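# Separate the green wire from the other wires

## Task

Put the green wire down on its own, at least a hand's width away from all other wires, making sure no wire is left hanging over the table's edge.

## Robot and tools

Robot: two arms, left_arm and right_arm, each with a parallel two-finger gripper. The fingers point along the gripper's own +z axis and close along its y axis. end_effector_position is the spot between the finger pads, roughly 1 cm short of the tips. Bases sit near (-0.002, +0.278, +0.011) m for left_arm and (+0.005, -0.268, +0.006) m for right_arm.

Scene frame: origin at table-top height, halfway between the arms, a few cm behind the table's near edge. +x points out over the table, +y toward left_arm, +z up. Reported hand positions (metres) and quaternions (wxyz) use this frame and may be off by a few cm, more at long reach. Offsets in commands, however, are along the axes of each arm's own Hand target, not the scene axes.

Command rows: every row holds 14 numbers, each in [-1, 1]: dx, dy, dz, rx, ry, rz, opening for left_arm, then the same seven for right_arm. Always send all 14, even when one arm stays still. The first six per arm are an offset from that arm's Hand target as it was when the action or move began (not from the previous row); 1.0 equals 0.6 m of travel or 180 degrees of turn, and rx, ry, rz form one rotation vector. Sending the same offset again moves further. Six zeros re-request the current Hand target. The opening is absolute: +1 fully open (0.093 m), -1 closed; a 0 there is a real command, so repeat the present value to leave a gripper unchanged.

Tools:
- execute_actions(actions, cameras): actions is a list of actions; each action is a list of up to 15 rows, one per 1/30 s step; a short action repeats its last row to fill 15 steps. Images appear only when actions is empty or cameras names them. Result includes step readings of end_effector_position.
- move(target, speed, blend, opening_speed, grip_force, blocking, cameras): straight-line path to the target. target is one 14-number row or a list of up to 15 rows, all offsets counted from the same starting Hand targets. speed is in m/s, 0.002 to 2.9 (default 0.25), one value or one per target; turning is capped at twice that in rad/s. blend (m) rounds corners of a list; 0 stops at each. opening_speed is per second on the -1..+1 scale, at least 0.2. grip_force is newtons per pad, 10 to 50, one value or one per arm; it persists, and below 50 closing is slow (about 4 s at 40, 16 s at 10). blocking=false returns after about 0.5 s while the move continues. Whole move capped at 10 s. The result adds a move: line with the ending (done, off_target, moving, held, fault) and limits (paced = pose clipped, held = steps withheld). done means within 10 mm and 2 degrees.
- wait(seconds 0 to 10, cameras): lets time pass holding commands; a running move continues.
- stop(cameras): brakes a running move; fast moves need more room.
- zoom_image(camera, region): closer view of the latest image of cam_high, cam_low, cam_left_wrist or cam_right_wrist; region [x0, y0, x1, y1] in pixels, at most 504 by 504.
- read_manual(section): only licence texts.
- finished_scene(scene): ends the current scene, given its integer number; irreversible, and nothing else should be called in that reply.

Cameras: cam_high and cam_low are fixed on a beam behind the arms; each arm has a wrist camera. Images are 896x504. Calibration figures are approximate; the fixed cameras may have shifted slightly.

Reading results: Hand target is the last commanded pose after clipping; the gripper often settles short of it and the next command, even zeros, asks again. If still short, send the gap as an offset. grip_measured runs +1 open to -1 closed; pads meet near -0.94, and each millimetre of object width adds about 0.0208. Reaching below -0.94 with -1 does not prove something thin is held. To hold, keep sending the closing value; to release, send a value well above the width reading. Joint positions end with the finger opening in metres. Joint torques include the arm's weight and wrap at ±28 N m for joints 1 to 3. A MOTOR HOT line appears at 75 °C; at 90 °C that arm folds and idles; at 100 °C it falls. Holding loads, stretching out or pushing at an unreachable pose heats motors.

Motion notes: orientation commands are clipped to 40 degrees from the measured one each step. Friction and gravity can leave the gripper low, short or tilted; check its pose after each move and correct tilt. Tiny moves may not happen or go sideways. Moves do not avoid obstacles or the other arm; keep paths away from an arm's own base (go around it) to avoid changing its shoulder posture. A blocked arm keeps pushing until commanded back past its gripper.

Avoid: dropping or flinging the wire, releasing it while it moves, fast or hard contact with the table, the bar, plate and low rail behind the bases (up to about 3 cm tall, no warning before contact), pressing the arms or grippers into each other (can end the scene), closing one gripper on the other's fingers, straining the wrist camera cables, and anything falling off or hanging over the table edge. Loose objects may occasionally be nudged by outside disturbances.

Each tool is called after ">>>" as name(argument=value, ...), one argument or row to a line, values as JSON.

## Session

>>> execute_actions(
  actions=[],
)

>>> zoom_image(
  camera="cam_low",
  region=[290, 80, 540, 280],
)

Scene clock: 0.00 s.
left_arm: end_effector_position=(+0.3099, +0.0069, +0.2523) grip_measured=-0.928 end_effector_quat_wxyz=(+0.465, +0.505, +0.584, -0.434) | right_arm: end_effector_position=(+0.3779, -0.2520, +0.4110) grip_measured=+1.000 end_effector_quat_wxyz=(+0.710, -0.015, +0.704, -0.008)
Joint positions: left_arm=[-0.358 1.54 0.982 0.125 1.082 0.331 0.001] | right_arm=[0 1.047 1.047 0 0 0 0.093]
Joint velocities: within noise
Joint torques (N m): no reading
Heat: left arm: 34 °C; right arm: 30 °C.
Hand target: left_arm +0.3107, +0.0068, +0.2572; +0.470, +0.506, +0.580, -0.432 | right_arm +0.3767, -0.2528, +0.4156; +0.713, -0.013, +0.701, -0.009
Tool commands: left_gripper/opening=-0.934775 right_gripper/opening=+1.0
camera_calibration:
cam_left_wrist: T_world_to_cam=[[-0.994056, -0.103275, 0.0344529, 0.299509], [-0.0891887, 0.591015, -0.801715, 0.261451], [0.0624351, -0.800022, -0.596713, 0.222475], [0, 0, 0, 1]] pos_world=[0.307157, 0.0543948, 0.332044]

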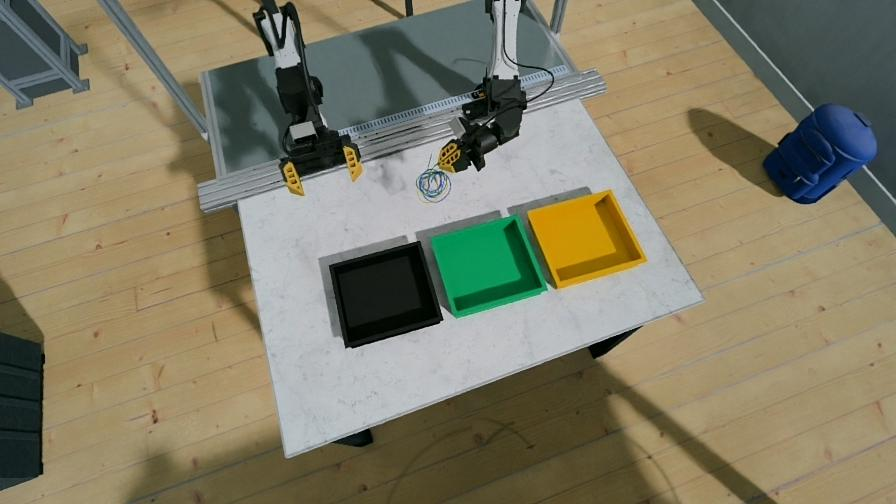

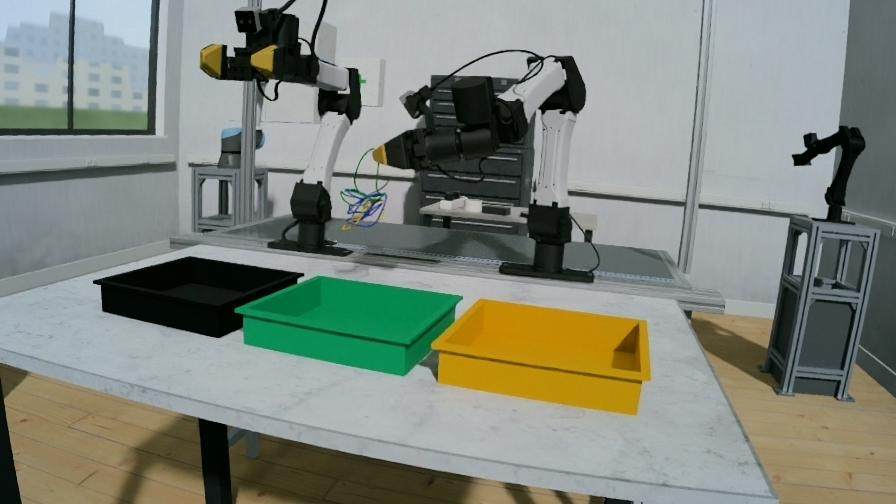

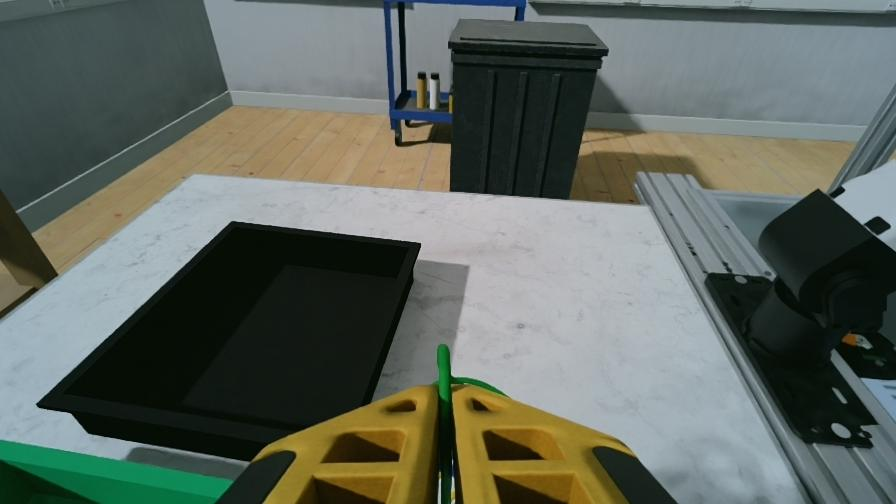

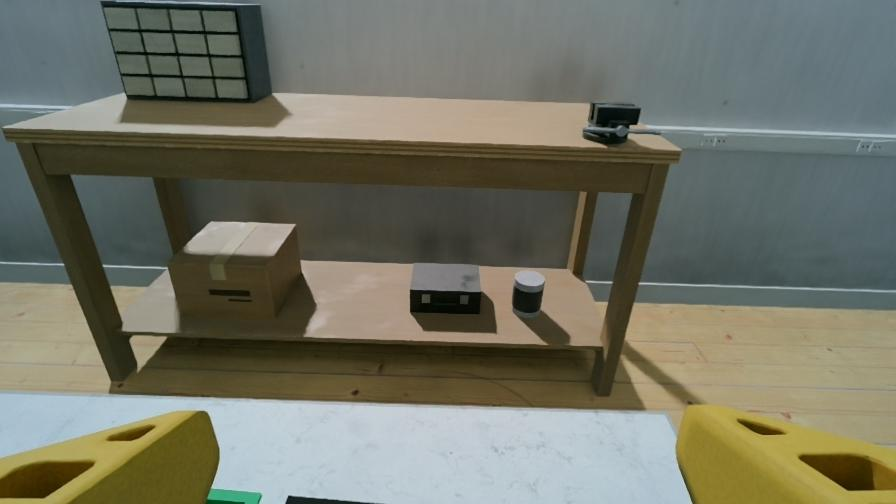

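Scaled by 2.016 from the camera's 896x504 image, which has a finer 1280x720 frame.

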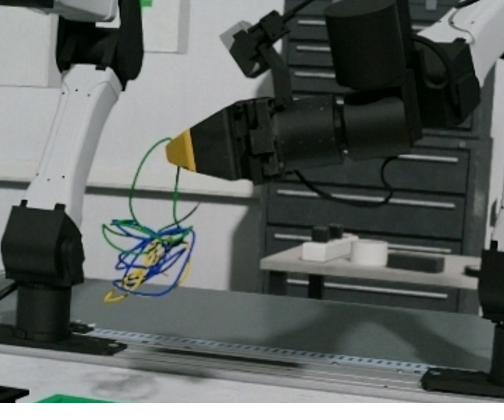

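>>> move(
  target=[0.274,0.021,-0.225,0,0,0,-0.934775,0.417,0.485,-0.124,-0.179,0.48,0.184,-0.1],
  speed=0.35,
  cameras=["cam_right_wrist","cam_left_wrist","cam_low"],
)

>>> zoom_image(
  camera="cam_low",
  region=[330, 160, 530, 310],
)

Scene clock: 38.50 s.
left_arm: end_effector_position=(+0.2958, +0.1683, +0.1207) grip_measured=-0.928 end_effector_quat_wxyz=(+0.467, +0.502, +0.583, -0.435) | right_arm: end_effector_position=(+0.3027, +0.0254, +0.1489) grip_measured=-0.099 end_effector_quat_wxyz=(+0.004, -0.002, +0.942, +0.336)
Joint positions: left_arm=[0.176 1.947 1.045 -1.064 1.362 1.916 0.001] | right_arm=[0.529 1.748 1.392 -0.792 -0.6 0.669 0.04]
Joint torques (N m): left_arm=[0.02 -6.13 7.17 -0.42 0.67 0.09] | right_arm=[0.21 -8.39 9.99 0.79 -0.44 0.03]
Heat: left arm: 38 °C; right arm: 35 °C.
Hand target: left_arm +0.3011, +0.1700, +0.1204; +0.470, +0.506, +0.580, -0.432 | right_arm +0.3048, +0.0297, +0.1549; +0.000, -0.001, +0.940, +0.341
Off the commanded pose: left_arm 0.006 m, 1 deg | right_arm 0.008 m, 1 deg.
move: done
camera_calibration:
cam_left_wrist: T_world_to_cam=[[-0.993585, -0.10749, 0.0351272, 0.307188], [-0.0918105, 0.585413, -0.80552, 0.0615504], [0.0660213, -0.803578, -0.591527, 0.272782], [0, 0, 0, 1]] pos_world=[0.292859, 0.216189, 0.200147]
cam_right_wrist: T_world_to_cam=[[-0.00485871, -0.775369, -0.631489, 0.11348], [-0.906643, -0.262997, 0.329895, 0.271383], [-0.421871, 0.574138, -0.701705, 0.301412], [0, 0, 0, 1]] pos_world=[0.373756, -0.0136902, 0.193636]
Images, in order (width x height): cam_low 896x504, cam_left_wrist 896x504, cam_right_wrist 896x504.

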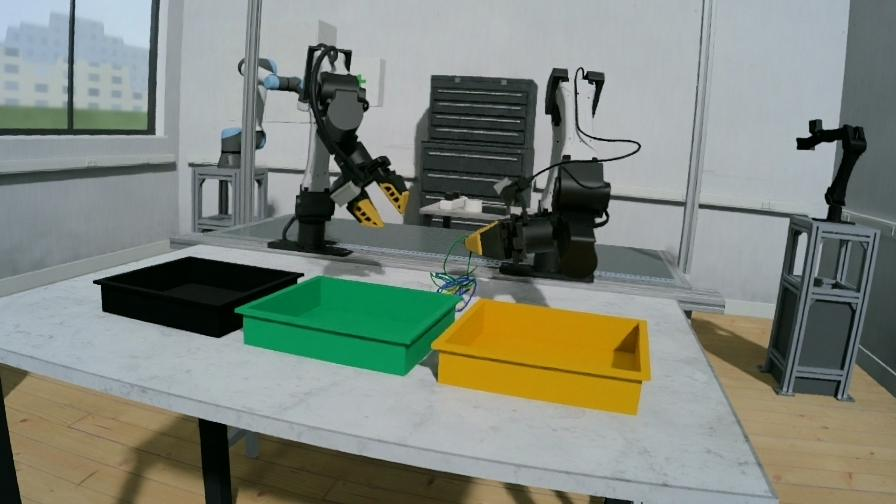

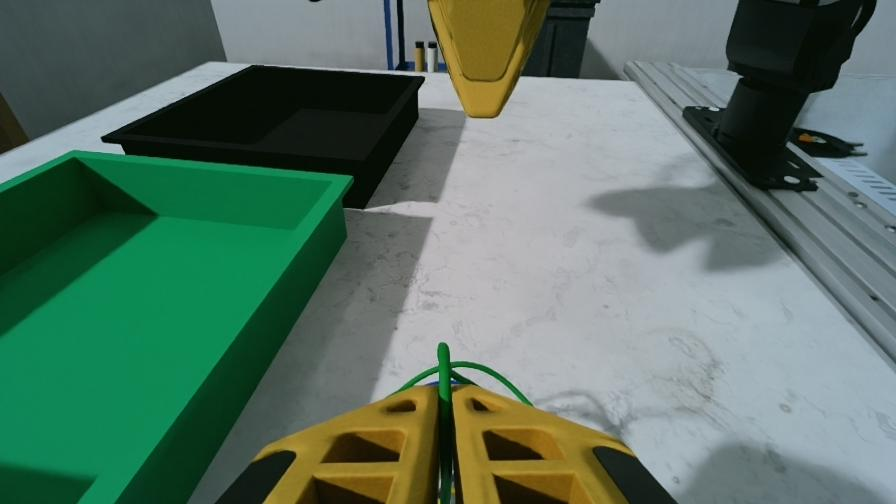

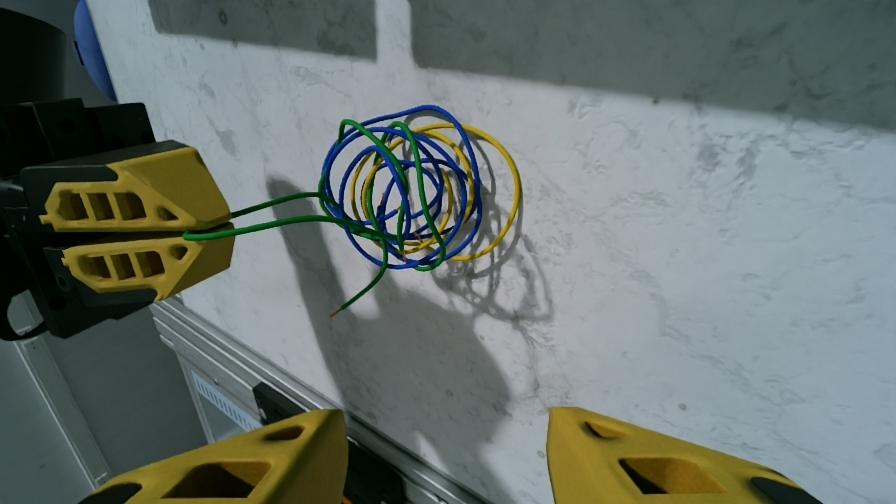

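Scaled by 2.520 from the camera's 896x504 image, which has a finer 1280x720 frame.

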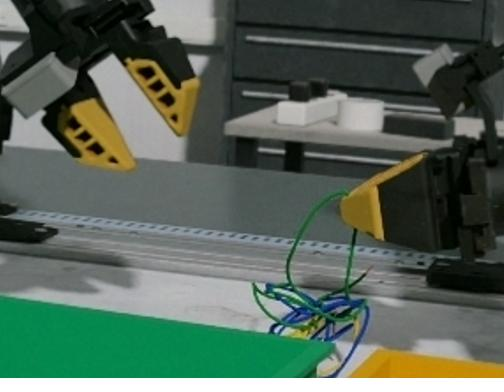

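>>> zoom_image(
  camera="cam_right_wrist",
  region=[300, 80, 560, 340],
)

Scaled by 1.938 from the camera's 896x504 image, which has a finer 1280x720 frame.

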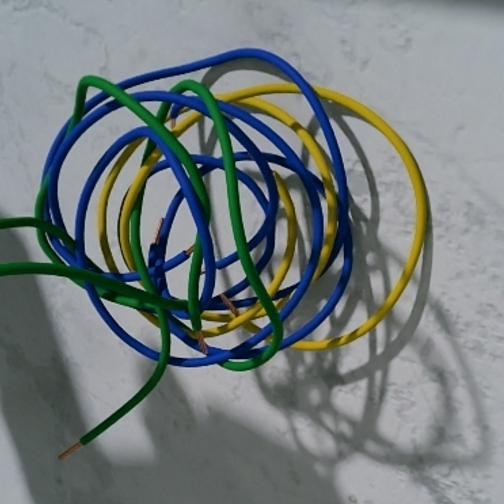

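>>> move(
  target=[
    [0,0,0,0,0,0,-0.934775,-0.015,-0.042,0.136,0,0,0,-0.274],
    [0,0,0,0,0,0,-0.934775,-0.015,-0.042,0.237,0,0,0,-0.274],
    [0,0,0,0,0,0,-0.934775,-0.015,-0.042,0.237,0,0,0,-1],
    [0,0,0,0,0,0,-0.934775,0.008,-0.065,0.0,0,0,0,-1],
    [0,0,0,0,0,0,-0.934775,0.008,-0.161,-0.146,0,0,0,-1],
  ],
  speed=[0.25,0.12,0.1,0.15,0.12],
  blend=[0.01,0,0,0.02,0],
  cameras=["cam_right_wrist","cam_left_wrist","cam_low"],
)

>>> zoom_image(
  camera="cam_low",
  region=[290, 130, 530, 310],
)

Scene clock: 112.00 s.
left_arm: end_effector_position=(+0.2958, +0.1683, +0.1206) grip_measured=-0.928 end_effector_quat_wxyz=(+0.467, +0.502, +0.584, -0.435) | right_arm: end_effector_position=(+0.2968, -0.1008, +0.1445) grip_measured=-0.990 end_effector_quat_wxyz=(-0.016, +0.008, +0.943, +0.333)
Joint positions: left_arm=[0.176 1.947 1.045 -1.065 1.361 1.916 0.001] | right_arm=[0.167 1.662 1.286 -1.083 -0.705 0.237 0]
Joint torques (N m): left_arm=[0.09 -6.13 7.05 -0.41 0.69 0.07] | right_arm=[-0.5 -9.81 9.5 0.3 -0.55 -0.1]
Heat: left arm: 42 °C; right arm: 42 °C.
Hand target: left_arm +0.3010, +0.1699, +0.1205; +0.470, +0.506, +0.581, -0.431 | right_arm +0.3002, -0.1005, +0.1602; +0.000, -0.001, +0.940, +0.341
Off the commanded pose: left_arm 0.006 m, 1 deg | right_arm 0.016 m, 2 deg.
move: off_target (right_arm)
camera_calibration:
cam_left_wrist: T_world_to_cam=[[-0.993635, -0.106985, 0.0352798, 0.307063], [-0.0917088, 0.586342, -0.804856, 0.0611856], [0.0654215, -0.802968, -0.592421, 0.273006], [0, 0, 0, 1]] pos_world=[0.292859, 0.21619, 0.200147]
cam_right_wrist: T_world_to_cam=[[-0.0374872, -0.77948, -0.625304, 0.0211795], [-0.892552, -0.255279, 0.37173, 0.224853], [-0.449383, 0.572052, -0.686158, 0.373947], [0, 0, 0, 1]] pos_world=[0.369532, -0.140008, 0.186245]
Images, in order (width x height): cam_low 896x504, cam_left_wrist 896x504, cam_right_wrist 896x504.

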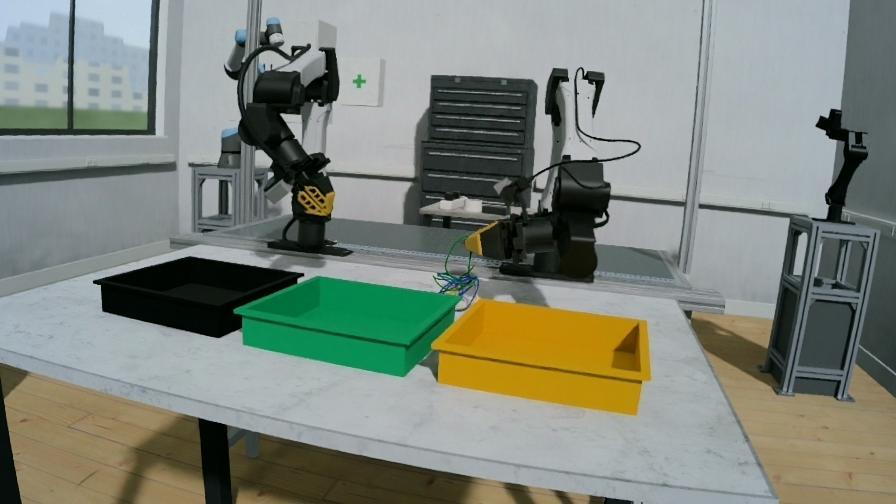

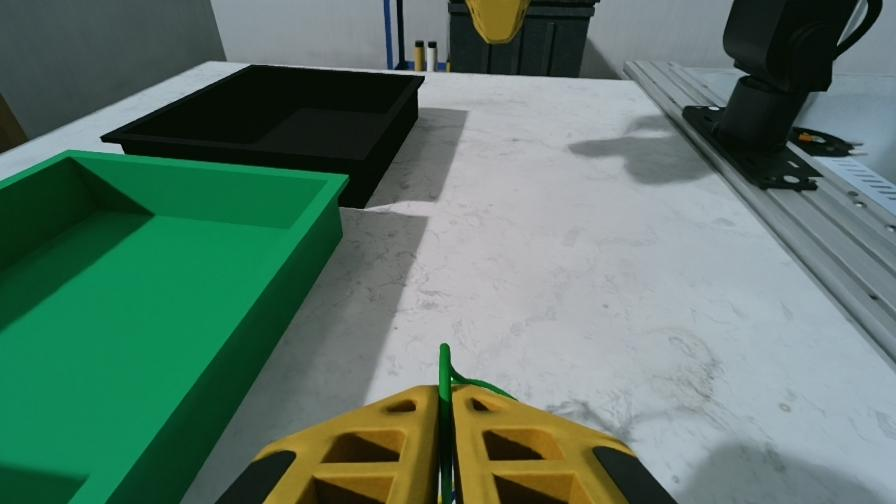

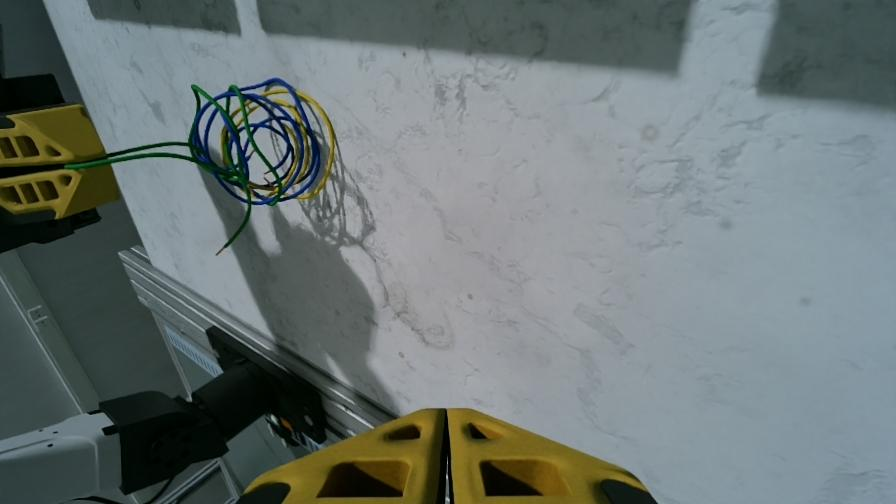

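Scaled by 2.100 from the camera's 896x504 image, which has a finer 1280x720 frame.

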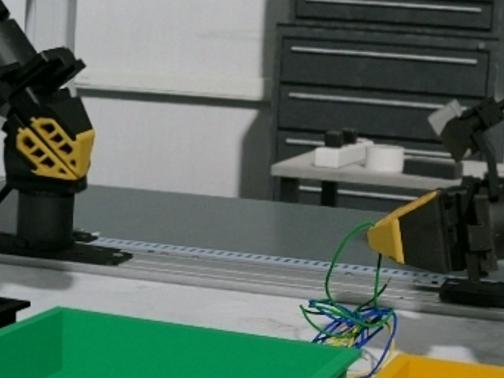

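>>> move(
  target=[
    [0,0,0,0,0,0,-0.934775,0.008,0.136,0.324,0.109,-0.109,-0.312,-0.3],
    [0,0,0,0,0,0,-0.934775,-0.035,0.124,0.414,0.109,-0.109,-0.312,-0.3],
    [0,0,0,0,0,0,-0.934775,-0.035,0.124,0.414,0.109,-0.109,-0.312,-1],
    [0,0,0,0,0,0,-0.934775,0.033,0.128,0.238,0.109,-0.109,-0.312,-1],
    [0,0,0,0,0,0,-0.934775,0.033,0.015,0.034,0.109,-0.109,-0.312,-1],
  ],
  speed=[0.35,0.1,0.1,0.15,0.12],
  blend=[0.01,0,0,0.02,0],
  cameras=["cam_right_wrist","cam_left_wrist","cam_low"],
)

>>> zoom_image(
  camera="cam_low",
  region=[290, 130, 530, 310],
)

Scene clock: 195.80 s.
left_arm: end_effector_position=(+0.2957, +0.1683, +0.1206) grip_measured=-0.928 end_effector_quat_wxyz=(+0.467, +0.502, +0.584, -0.435) | right_arm: end_effector_position=(+0.2860, -0.0752, +0.1541) grip_measured=-0.988 end_effector_quat_wxyz=(+0.320, -0.382, +0.856, +0.139)
Joint positions: left_arm=[0.176 1.947 1.045 -1.065 1.361 1.916 0.001] | right_arm=[0.451 1.242 0.886 -0.524 -0.261 -0.273 0]
Joint torques (N m): left_arm=[0.08 -6.15 6.99 -0.38 0.67 0.04] | right_arm=[-0.79 -6.3 6.22 1.32 -0.24 -0.05]
Heat: left arm: 42 °C; right arm: 42 °C.
Hand target: left_arm +0.3011, +0.1699, +0.1204; +0.470, +0.506, +0.581, -0.431 | right_arm +0.2804, -0.0806, +0.1504; +0.312, -0.383, +0.858, +0.138
Off the commanded pose: left_arm 0.006 m, 1 deg | right_arm 0.009 m, 1 deg.
move: done
camera_calibration:
cam_left_wrist: T_world_to_cam=[[-0.993641, -0.106916, 0.0352993, 0.306939], [-0.0917077, 0.58664, -0.804639, 0.0610459], [0.0653209, -0.802759, -0.592715, 0.272916], [0, 0, 0, 1]] pos_world=[0.292759, 0.216091, 0.200046]
cam_right_wrist: T_world_to_cam=[[0.734626, -0.678471, 0.001145, -0.263091], [-0.653609, -0.708157, -0.267038, 0.214212], [0.181988, 0.195425, -0.963685, 0.194939], [0, 0, 0, 1]] pos_world=[0.297808, -0.0648999, 0.245364]
Images, in order (width x height): cam_low 896x504, cam_left_wrist 896x504, cam_right_wrist 896x504.

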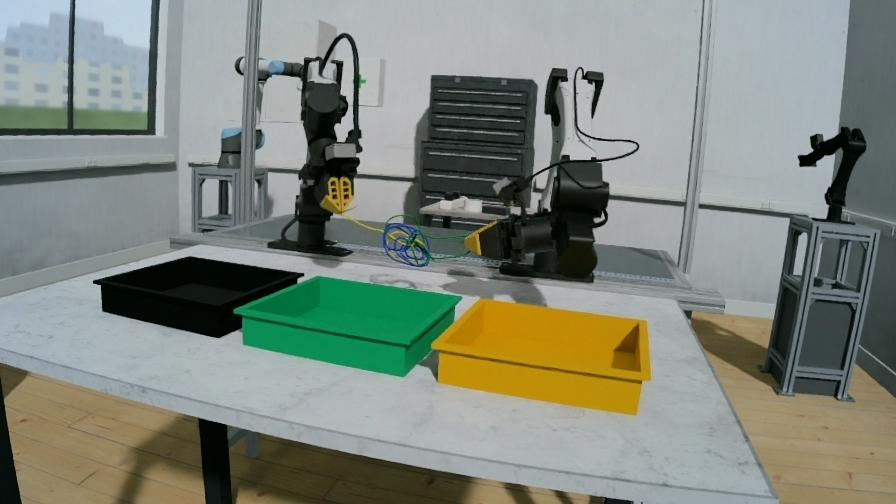

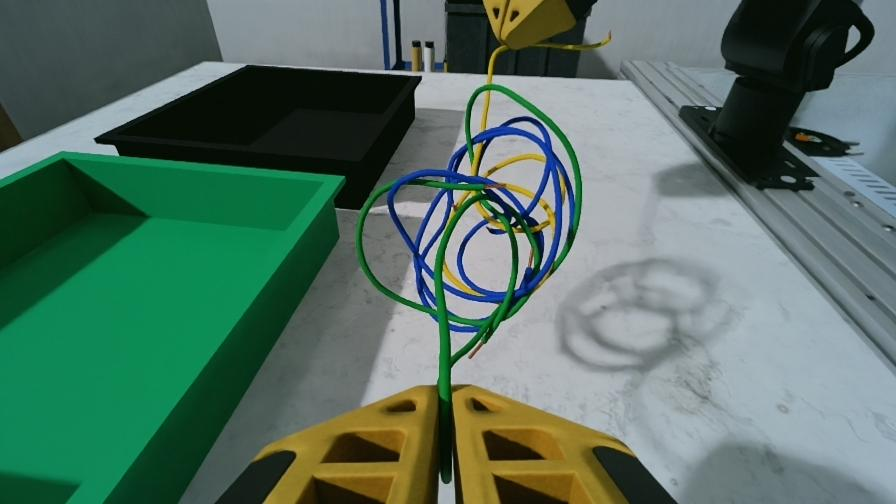

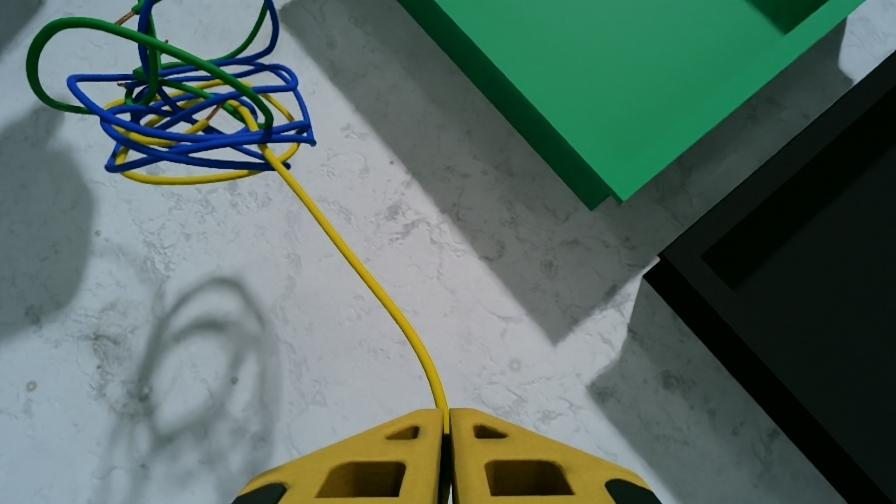

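Scaled by 2.100 from the camera's 896x504 image, which has a finer 1280x720 frame.

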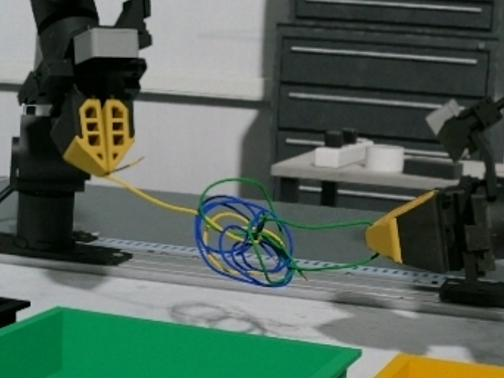

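>>> move(
  target=[
    [0,0,0,0,0,0,-0.934775,0.041,-0.112,-0.144,0,0,0,-1],
    [0,0,0,0,0,0,-0.934775,-0.06,-0.06,-0.058,0,0,0,-1],
    [0,0,0,0,0,0,-0.934775,0.002,-0.24,-0.219,0,0,0,-1],
    [0,0,0,0,0,0,-0.934775,-0.01,-0.089,-0.166,0,0,0,-1],
    [0,0,0,0,0,0,-0.934775,0.104,-0.223,-0.262,0,0,0,-1],
  ],
  speed=[0.15,0.3,0.18,0.3,0.15],
  blend=[0.01,0.02,0.01,0.02,0],
  cameras=["cam_left_wrist","cam_low"],
)

>>> zoom_image(
  camera="cam_low",
  region=[250, 130, 530, 310],
)

Scene clock: 220.87 s.
left_arm: end_effector_position=(+0.2955, +0.1682, +0.1211) grip_measured=-0.928 end_effector_quat_wxyz=(+0.467, +0.501, +0.584, -0.436) | right_arm: end_effector_position=(+0.2759, -0.2775, +0.2233) grip_measured=-0.988 end_effector_quat_wxyz=(+0.304, -0.379, +0.863, +0.142)
Joint positions: left_arm=[0.176 1.947 1.045 -1.069 1.363 1.916 0.001] | right_arm=[-0.468 1.356 1.292 -1.316 -0.681 -1.209 0]
Joint torques (N m): left_arm=[0.17 -6.19 7.16 -0.35 0.69 0.06] | right_arm=[-0.73 -3.66 9.65 0.58 -0.71 -0.11]
Heat: left arm: 43 °C; right arm: 40 °C.
Hand target: left_arm +0.3010, +0.1699, +0.1205; +0.470, +0.506, +0.581, -0.431 | right_arm +0.2804, -0.2806, +0.2310; +0.312, -0.383, +0.858, +0.138
Off the commanded pose: left_arm 0.006 m, 1 deg | right_arm 0.010 m, 1 deg.
move: done
camera_calibration:
cam_left_wrist: T_world_to_cam=[[-0.993438, -0.107573, 0.0388526, 0.306312], [-0.0947881, 0.584258, -0.806014, 0.0629442], [0.0640054, -0.804407, -0.59062, 0.273632], [0, 0, 0, 1]] pos_world=[0.292755, 0.216287, 0.200446]
Images, in order (width x height): cam_low 896x504, cam_left_wrist 896x504.

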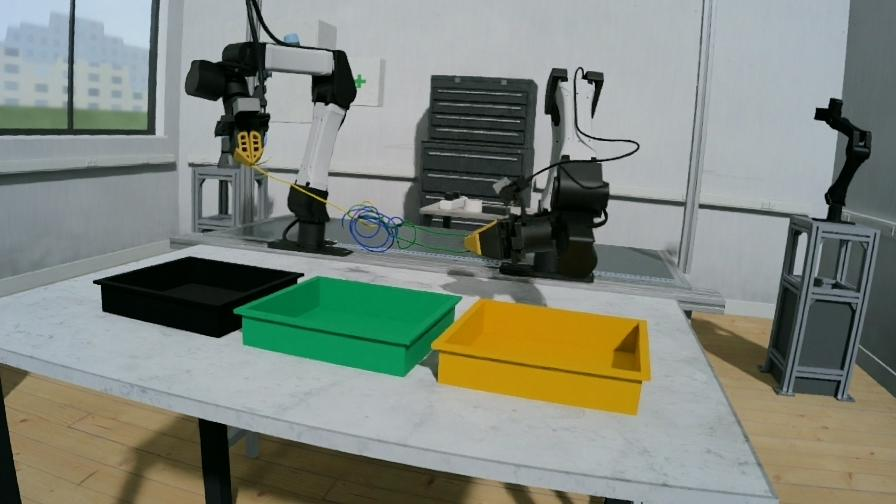

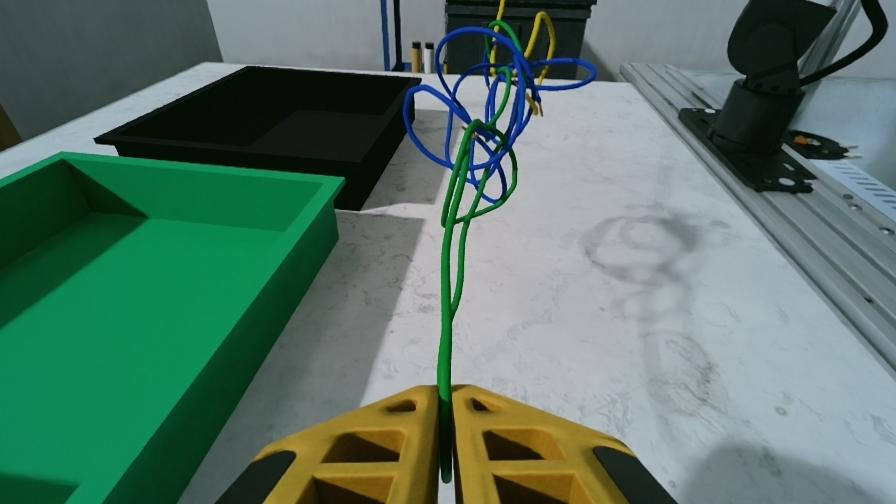

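Scaled by 1.800 from the camera's 896x504 image, which has a finer 1280x720 frame.

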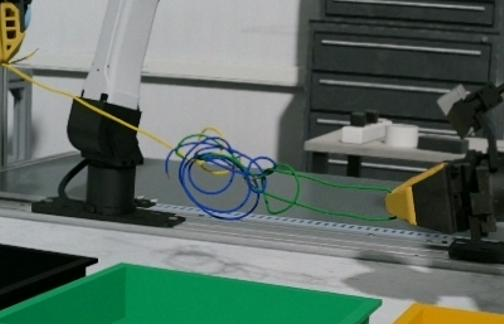

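>>> move(
  target=[
    [0,0,0,0,0,0,-0.934775,-0.127,0.015,0.107,0,0,0,-1],
    [0,0,0,0,0,0,-0.934775,-0.082,-0.191,-0.04,0,0,0,-1],
    [-0.053,0.006,-0.077,0,0,0,-0.934775,-0.138,0.042,-0.015,0,0,0,-1],
    [-0.053,0.006,-0.077,0,0,0,-0.934775,0.026,-0.183,-0.131,0,0,0,-1],
  ],
  speed=[0.3,0.18,0.3,0.15],
  blend=[0.02,0.01,0.02,0],
  cameras=["cam_left_wrist","cam_low"],
)

>>> zoom_image(
  camera="cam_low",
  region=[250, 130, 530, 310],
)

Scene clock: 243.47 s.
left_arm: end_effector_position=(+0.2968, +0.2064, +0.1504) grip_measured=-0.928 end_effector_quat_wxyz=(+0.454, +0.478, +0.618, -0.428) | right_arm: end_effector_position=(+0.3210, -0.4004, +0.2772) grip_measured=-0.988 end_effector_quat_wxyz=(+0.340, -0.361, +0.865, +0.082)
Joint positions: left_arm=[0.301 1.939 1.171 -1.406 1.291 2.077 0.001] | right_arm=[-0.75 1.739 1.86 -1.547 -0.716 -1.466 0]
Joint torques (N m): left_arm=[0.29 -9.65 7.47 -0.71 0.55 0.1] | right_arm=[-0.43 -6.83 8.73 0.18 -0.69 -0.14]
Heat: left arm: 43 °C; right arm: 41 °C.
Hand target: left_arm +0.3010, +0.2097, +0.1602; +0.470, +0.506, +0.581, -0.431 | right_arm +0.3203, -0.4003, +0.2815; +0.312, -0.383, +0.858, +0.138
Off the commanded pose: left_arm 0.011 m, 6 deg | right_arm 0.004 m, 8 deg.
joint sent to its limit (left arm) — joint 6 (wrist roll), upper limit. The joint targets are off in orientation, not in position.
joint sent to its limit (right arm) — joint 4 (wrist pitch), lower limit. The joint targets are off in orientation, not in position.
move: off_target (left_arm, right_arm)
camera_calibration:
cam_left_wrist: T_world_to_cam=[[-0.981996, -0.165174, 0.0916618, 0.311089], [-0.173896, 0.600897, -0.780181, 0.0805208], [0.073786, -0.782074, -0.618801, 0.31834], [0, 0, 0, 1]] pos_world=[0.296002, 0.251965, 0.231295]
Images, in order (width x height): cam_low 896x504, cam_left_wrist 896x504.

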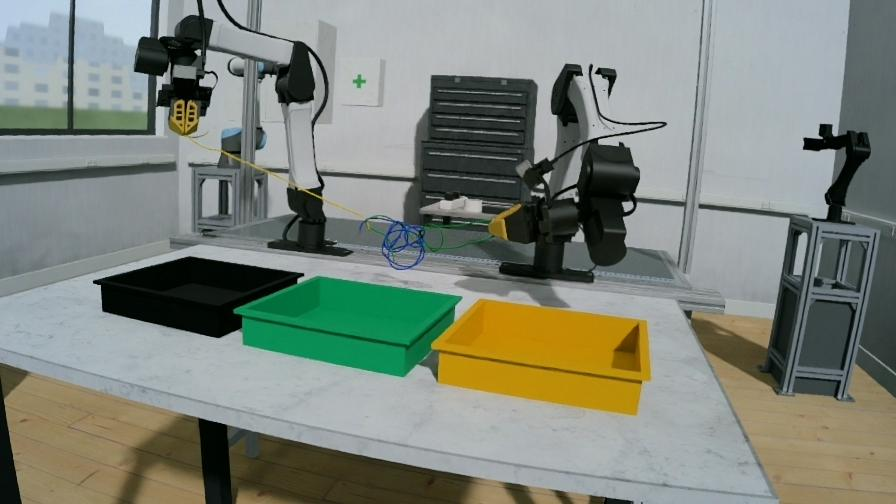

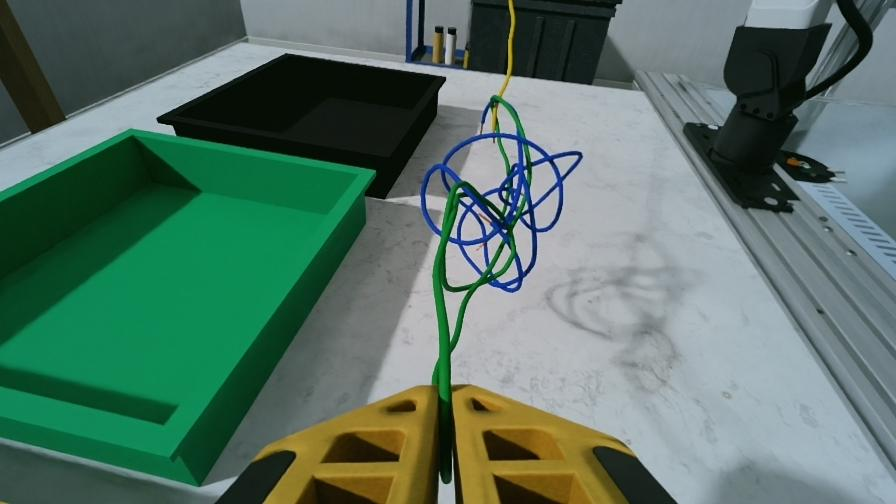

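Scaled by 1.800 from the camera's 896x504 image, which has a finer 1280x720 frame.

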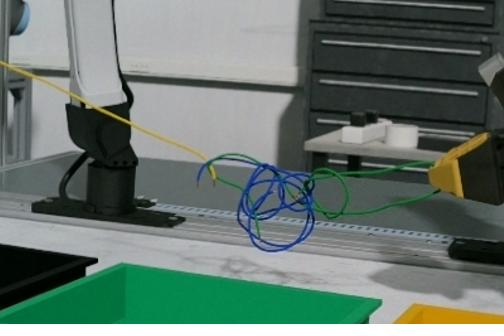

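>>> move(
  target=[
    [0,0,0,0,0,0,-0.934775,-0.063,0.112,0.118,0,0,0,-1],
    [0,0,0,0,0,0,-0.934775,-0.087,-0.073,-0.036,0,0,0,-1],
    [0,0,0,0,0,0,-0.934775,-0.128,0.038,0.108,0,0,0,-1],
    [0,0,0,0,0,0,-0.934775,-0.025,-0.034,-0.088,0,0,0,-1],
  ],
  speed=[0.3,0.2,0.3,0.18],
  blend=[0.02,0.01,0.02,0],
  cameras=["cam_left_wrist","cam_low"],
)

>>> zoom_image(
  camera="cam_low",
  region=[250, 130, 530, 310],
)

Scene clock: 265.33 s.
left_arm: end_effector_position=(+0.2965, +0.2065, +0.1501) grip_measured=-0.928 end_effector_quat_wxyz=(+0.453, +0.479, +0.618, -0.428) | right_arm: end_effector_position=(+0.3255, -0.4387, +0.3164) grip_measured=-0.988 end_effector_quat_wxyz=(+0.379, -0.321, +0.868, +0.026)
Joint positions: left_arm=[0.301 1.939 1.171 -1.406 1.288 2.077 0.001] | right_arm=[-0.834 1.779 2.036 -1.547 -0.745 -1.409 0]
Joint torques (N m): left_arm=[0.21 -9.51 7.43 -0.7 0.62 0.1] | right_arm=[-0.03 -10.51 8.35 0.36 -0.83 -0.05]
Heat: left arm: 43 °C; right arm: 40 °C.
Hand target: left_arm +0.3010, +0.2097, +0.1602; +0.470, +0.506, +0.581, -0.431 | right_arm +0.3205, -0.4305, +0.3317; +0.312, -0.383, +0.858, +0.138
Off the commanded pose: left_arm 0.011 m, 6 deg | right_arm 0.018 m, 17 deg.
joint sent to its limit (left arm) — joint 6 (wrist roll), upper limit. The joint targets are off in orientation, not in position.
joint sent to its limit (right arm) — joint 4 (wrist pitch), lower limit. The joint targets are off in orientation, not in position.
move: off_target (left_arm, right_arm)
camera_calibration:
cam_left_wrist: T_world_to_cam=[[-0.98221, -0.163966, 0.0915336, 0.310781], [-0.173187, 0.60253, -0.779079, 0.0795299], [0.0725906, -0.781072, -0.620208, 0.318572], [0, 0, 0, 1]] pos_world=[0.295901, 0.251866, 0.231094]
Images, in order (width x height): cam_low 896x504, cam_left_wrist 896x504.

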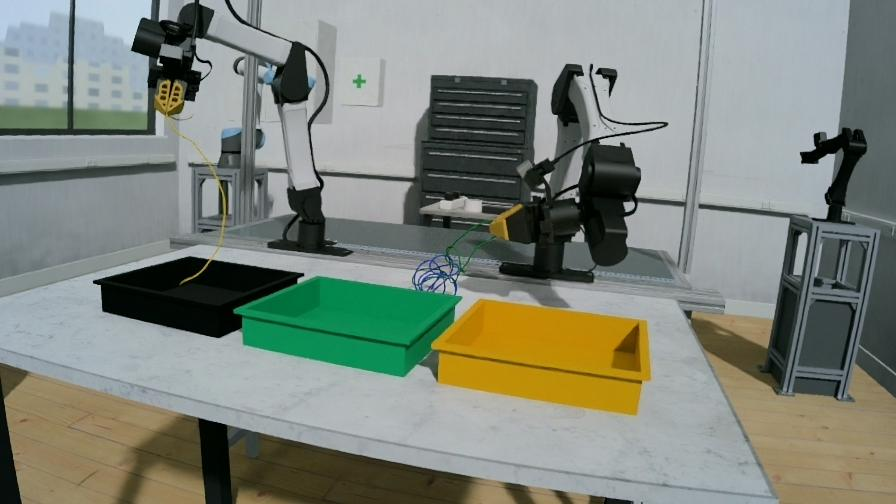

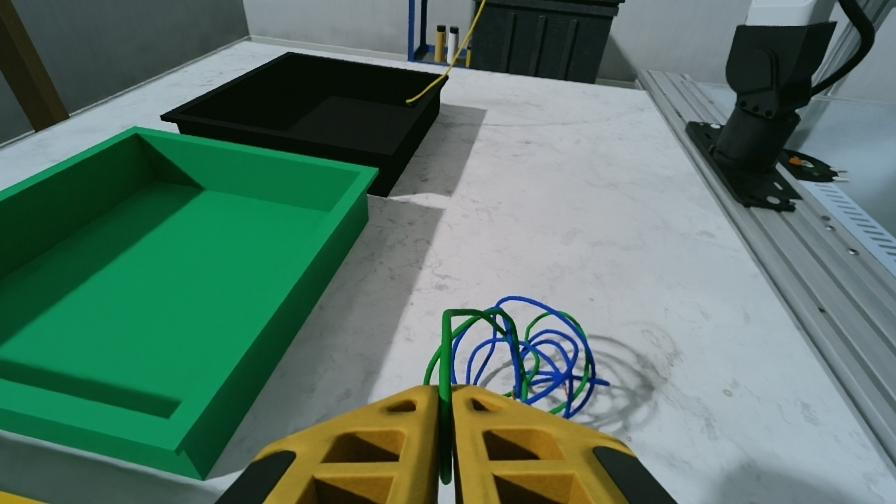

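Scaled by 1.800 from the camera's 896x504 image, which has a finer 1280x720 frame.

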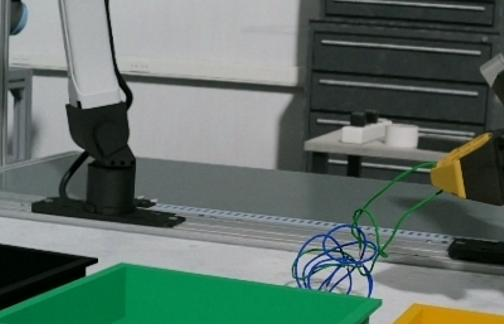

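>>> move(
  target=[
    [0.061,0.002,0.011,0,0,0,-0.934775,0.251,0.172,0.442,0,0,0,-1],
    [0.061,0.002,0.011,0,0,0,-0.934775,0.251,0.172,0.442,0,0,0,-0.6],
    [0.061,0.002,0.011,0,0,0,-0.934775,0.115,0.195,0.317,0,0,0,-0.6],
    [0.061,0.002,0.011,0,0,0,-0.934775,-0.231,0.622,0.546,0,0,0,-0.3],
  ],
  speed=[0.18,0.1,0.2,0.4],
  blend=[0,0,0.03,0],
  cameras=["cam_right_wrist","cam_high","cam_low"],
)

>>> zoom_image(
  camera="cam_low",
  region=[330, 160, 530, 310],
)

Scene clock: 302.30 s.
left_arm: end_effector_position=(+0.3022, +0.2081, +0.1298) grip_measured=-0.928 end_effector_quat_wxyz=(+0.467, +0.497, +0.608, -0.407) | right_arm: end_effector_position=(+0.2507, +0.0495, +0.1613) grip_measured=-0.301 end_effector_quat_wxyz=(+0.307, -0.389, +0.857, +0.139)
Joint positions: left_arm=[0.301 1.969 1.14 -1.28 1.288 2.078 0.001] | right_arm=[0.902 1.457 1.103 -0.51 0.019 0.063 0.031]
Joint torques (N m): left_arm=[0.5 -6.32 4.08 -0.47 0.6 0.09] | right_arm=[0.49 -5.71 10.37 1.34 0.17 0.11]
Heat: left arm: 43 °C; right arm: 41 °C.
Hand target: left_arm +0.3011, +0.2100, +0.1230; +0.470, +0.506, +0.581, -0.431 | right_arm +0.2546, +0.0541, +0.1688; +0.312, -0.383, +0.858, +0.138
Off the commanded pose: left_arm 0.007 m, 4 deg | right_arm 0.010 m, 1 deg.
joint sent to its limit (left arm) — joint 6 (wrist roll), upper limit. The joint targets are off in orientation, not in position.
move: off_target (left_arm)
camera_calibration:
cam_right_wrist: T_world_to_cam=[[0.745042, -0.666997, -0.0051909, -0.15468], [-0.647736, -0.721626, -0.244324, 0.276871], [0.159217, 0.185394, -0.96968, 0.191071], [0, 0, 0, 1]] pos_world=[0.264161, 0.0612027, 0.252121]
Images, in order (width x height): cam_high 896x504, cam_low 896x504, cam_right_wrist 896x504.

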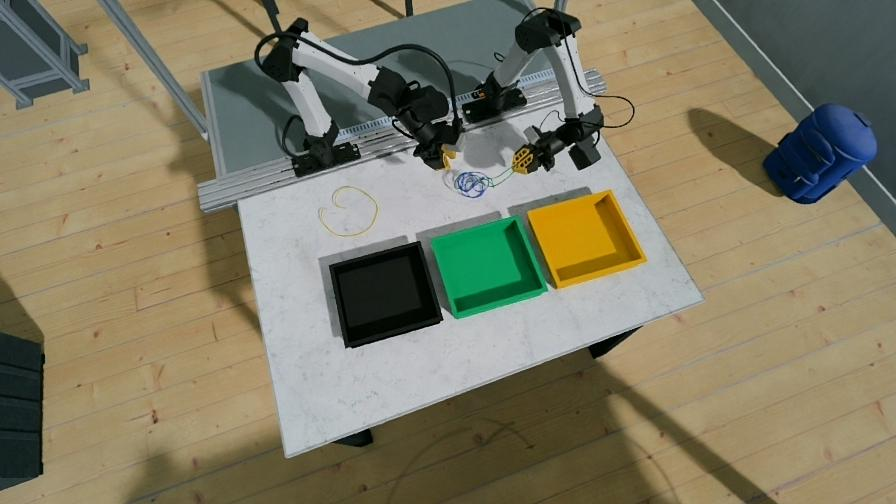

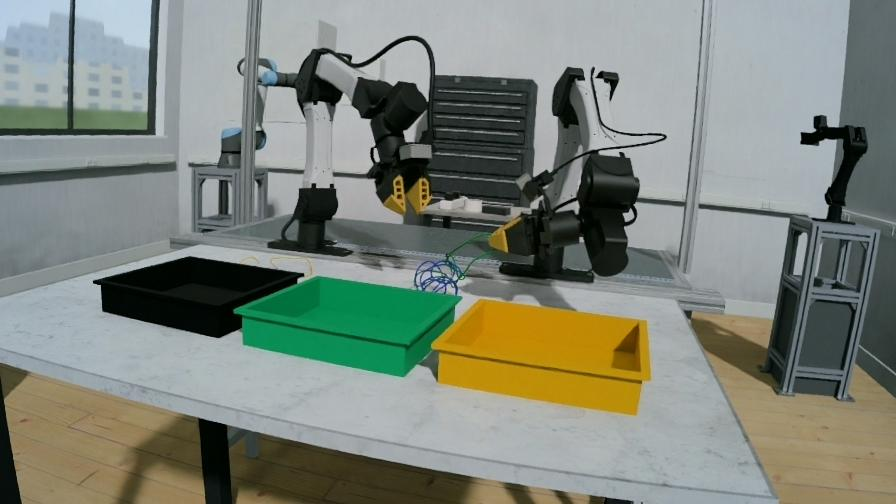

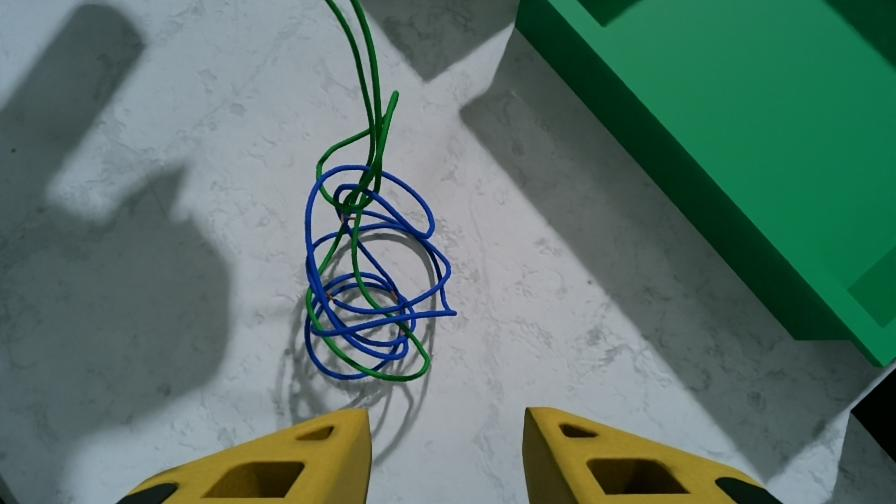

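Scaled by 2.520 from the camera's 896x504 image, which has a finer 1280x720 frame.

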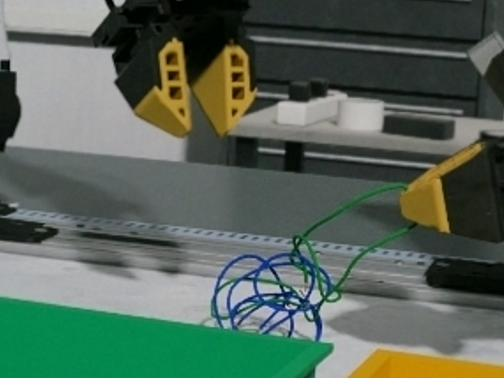

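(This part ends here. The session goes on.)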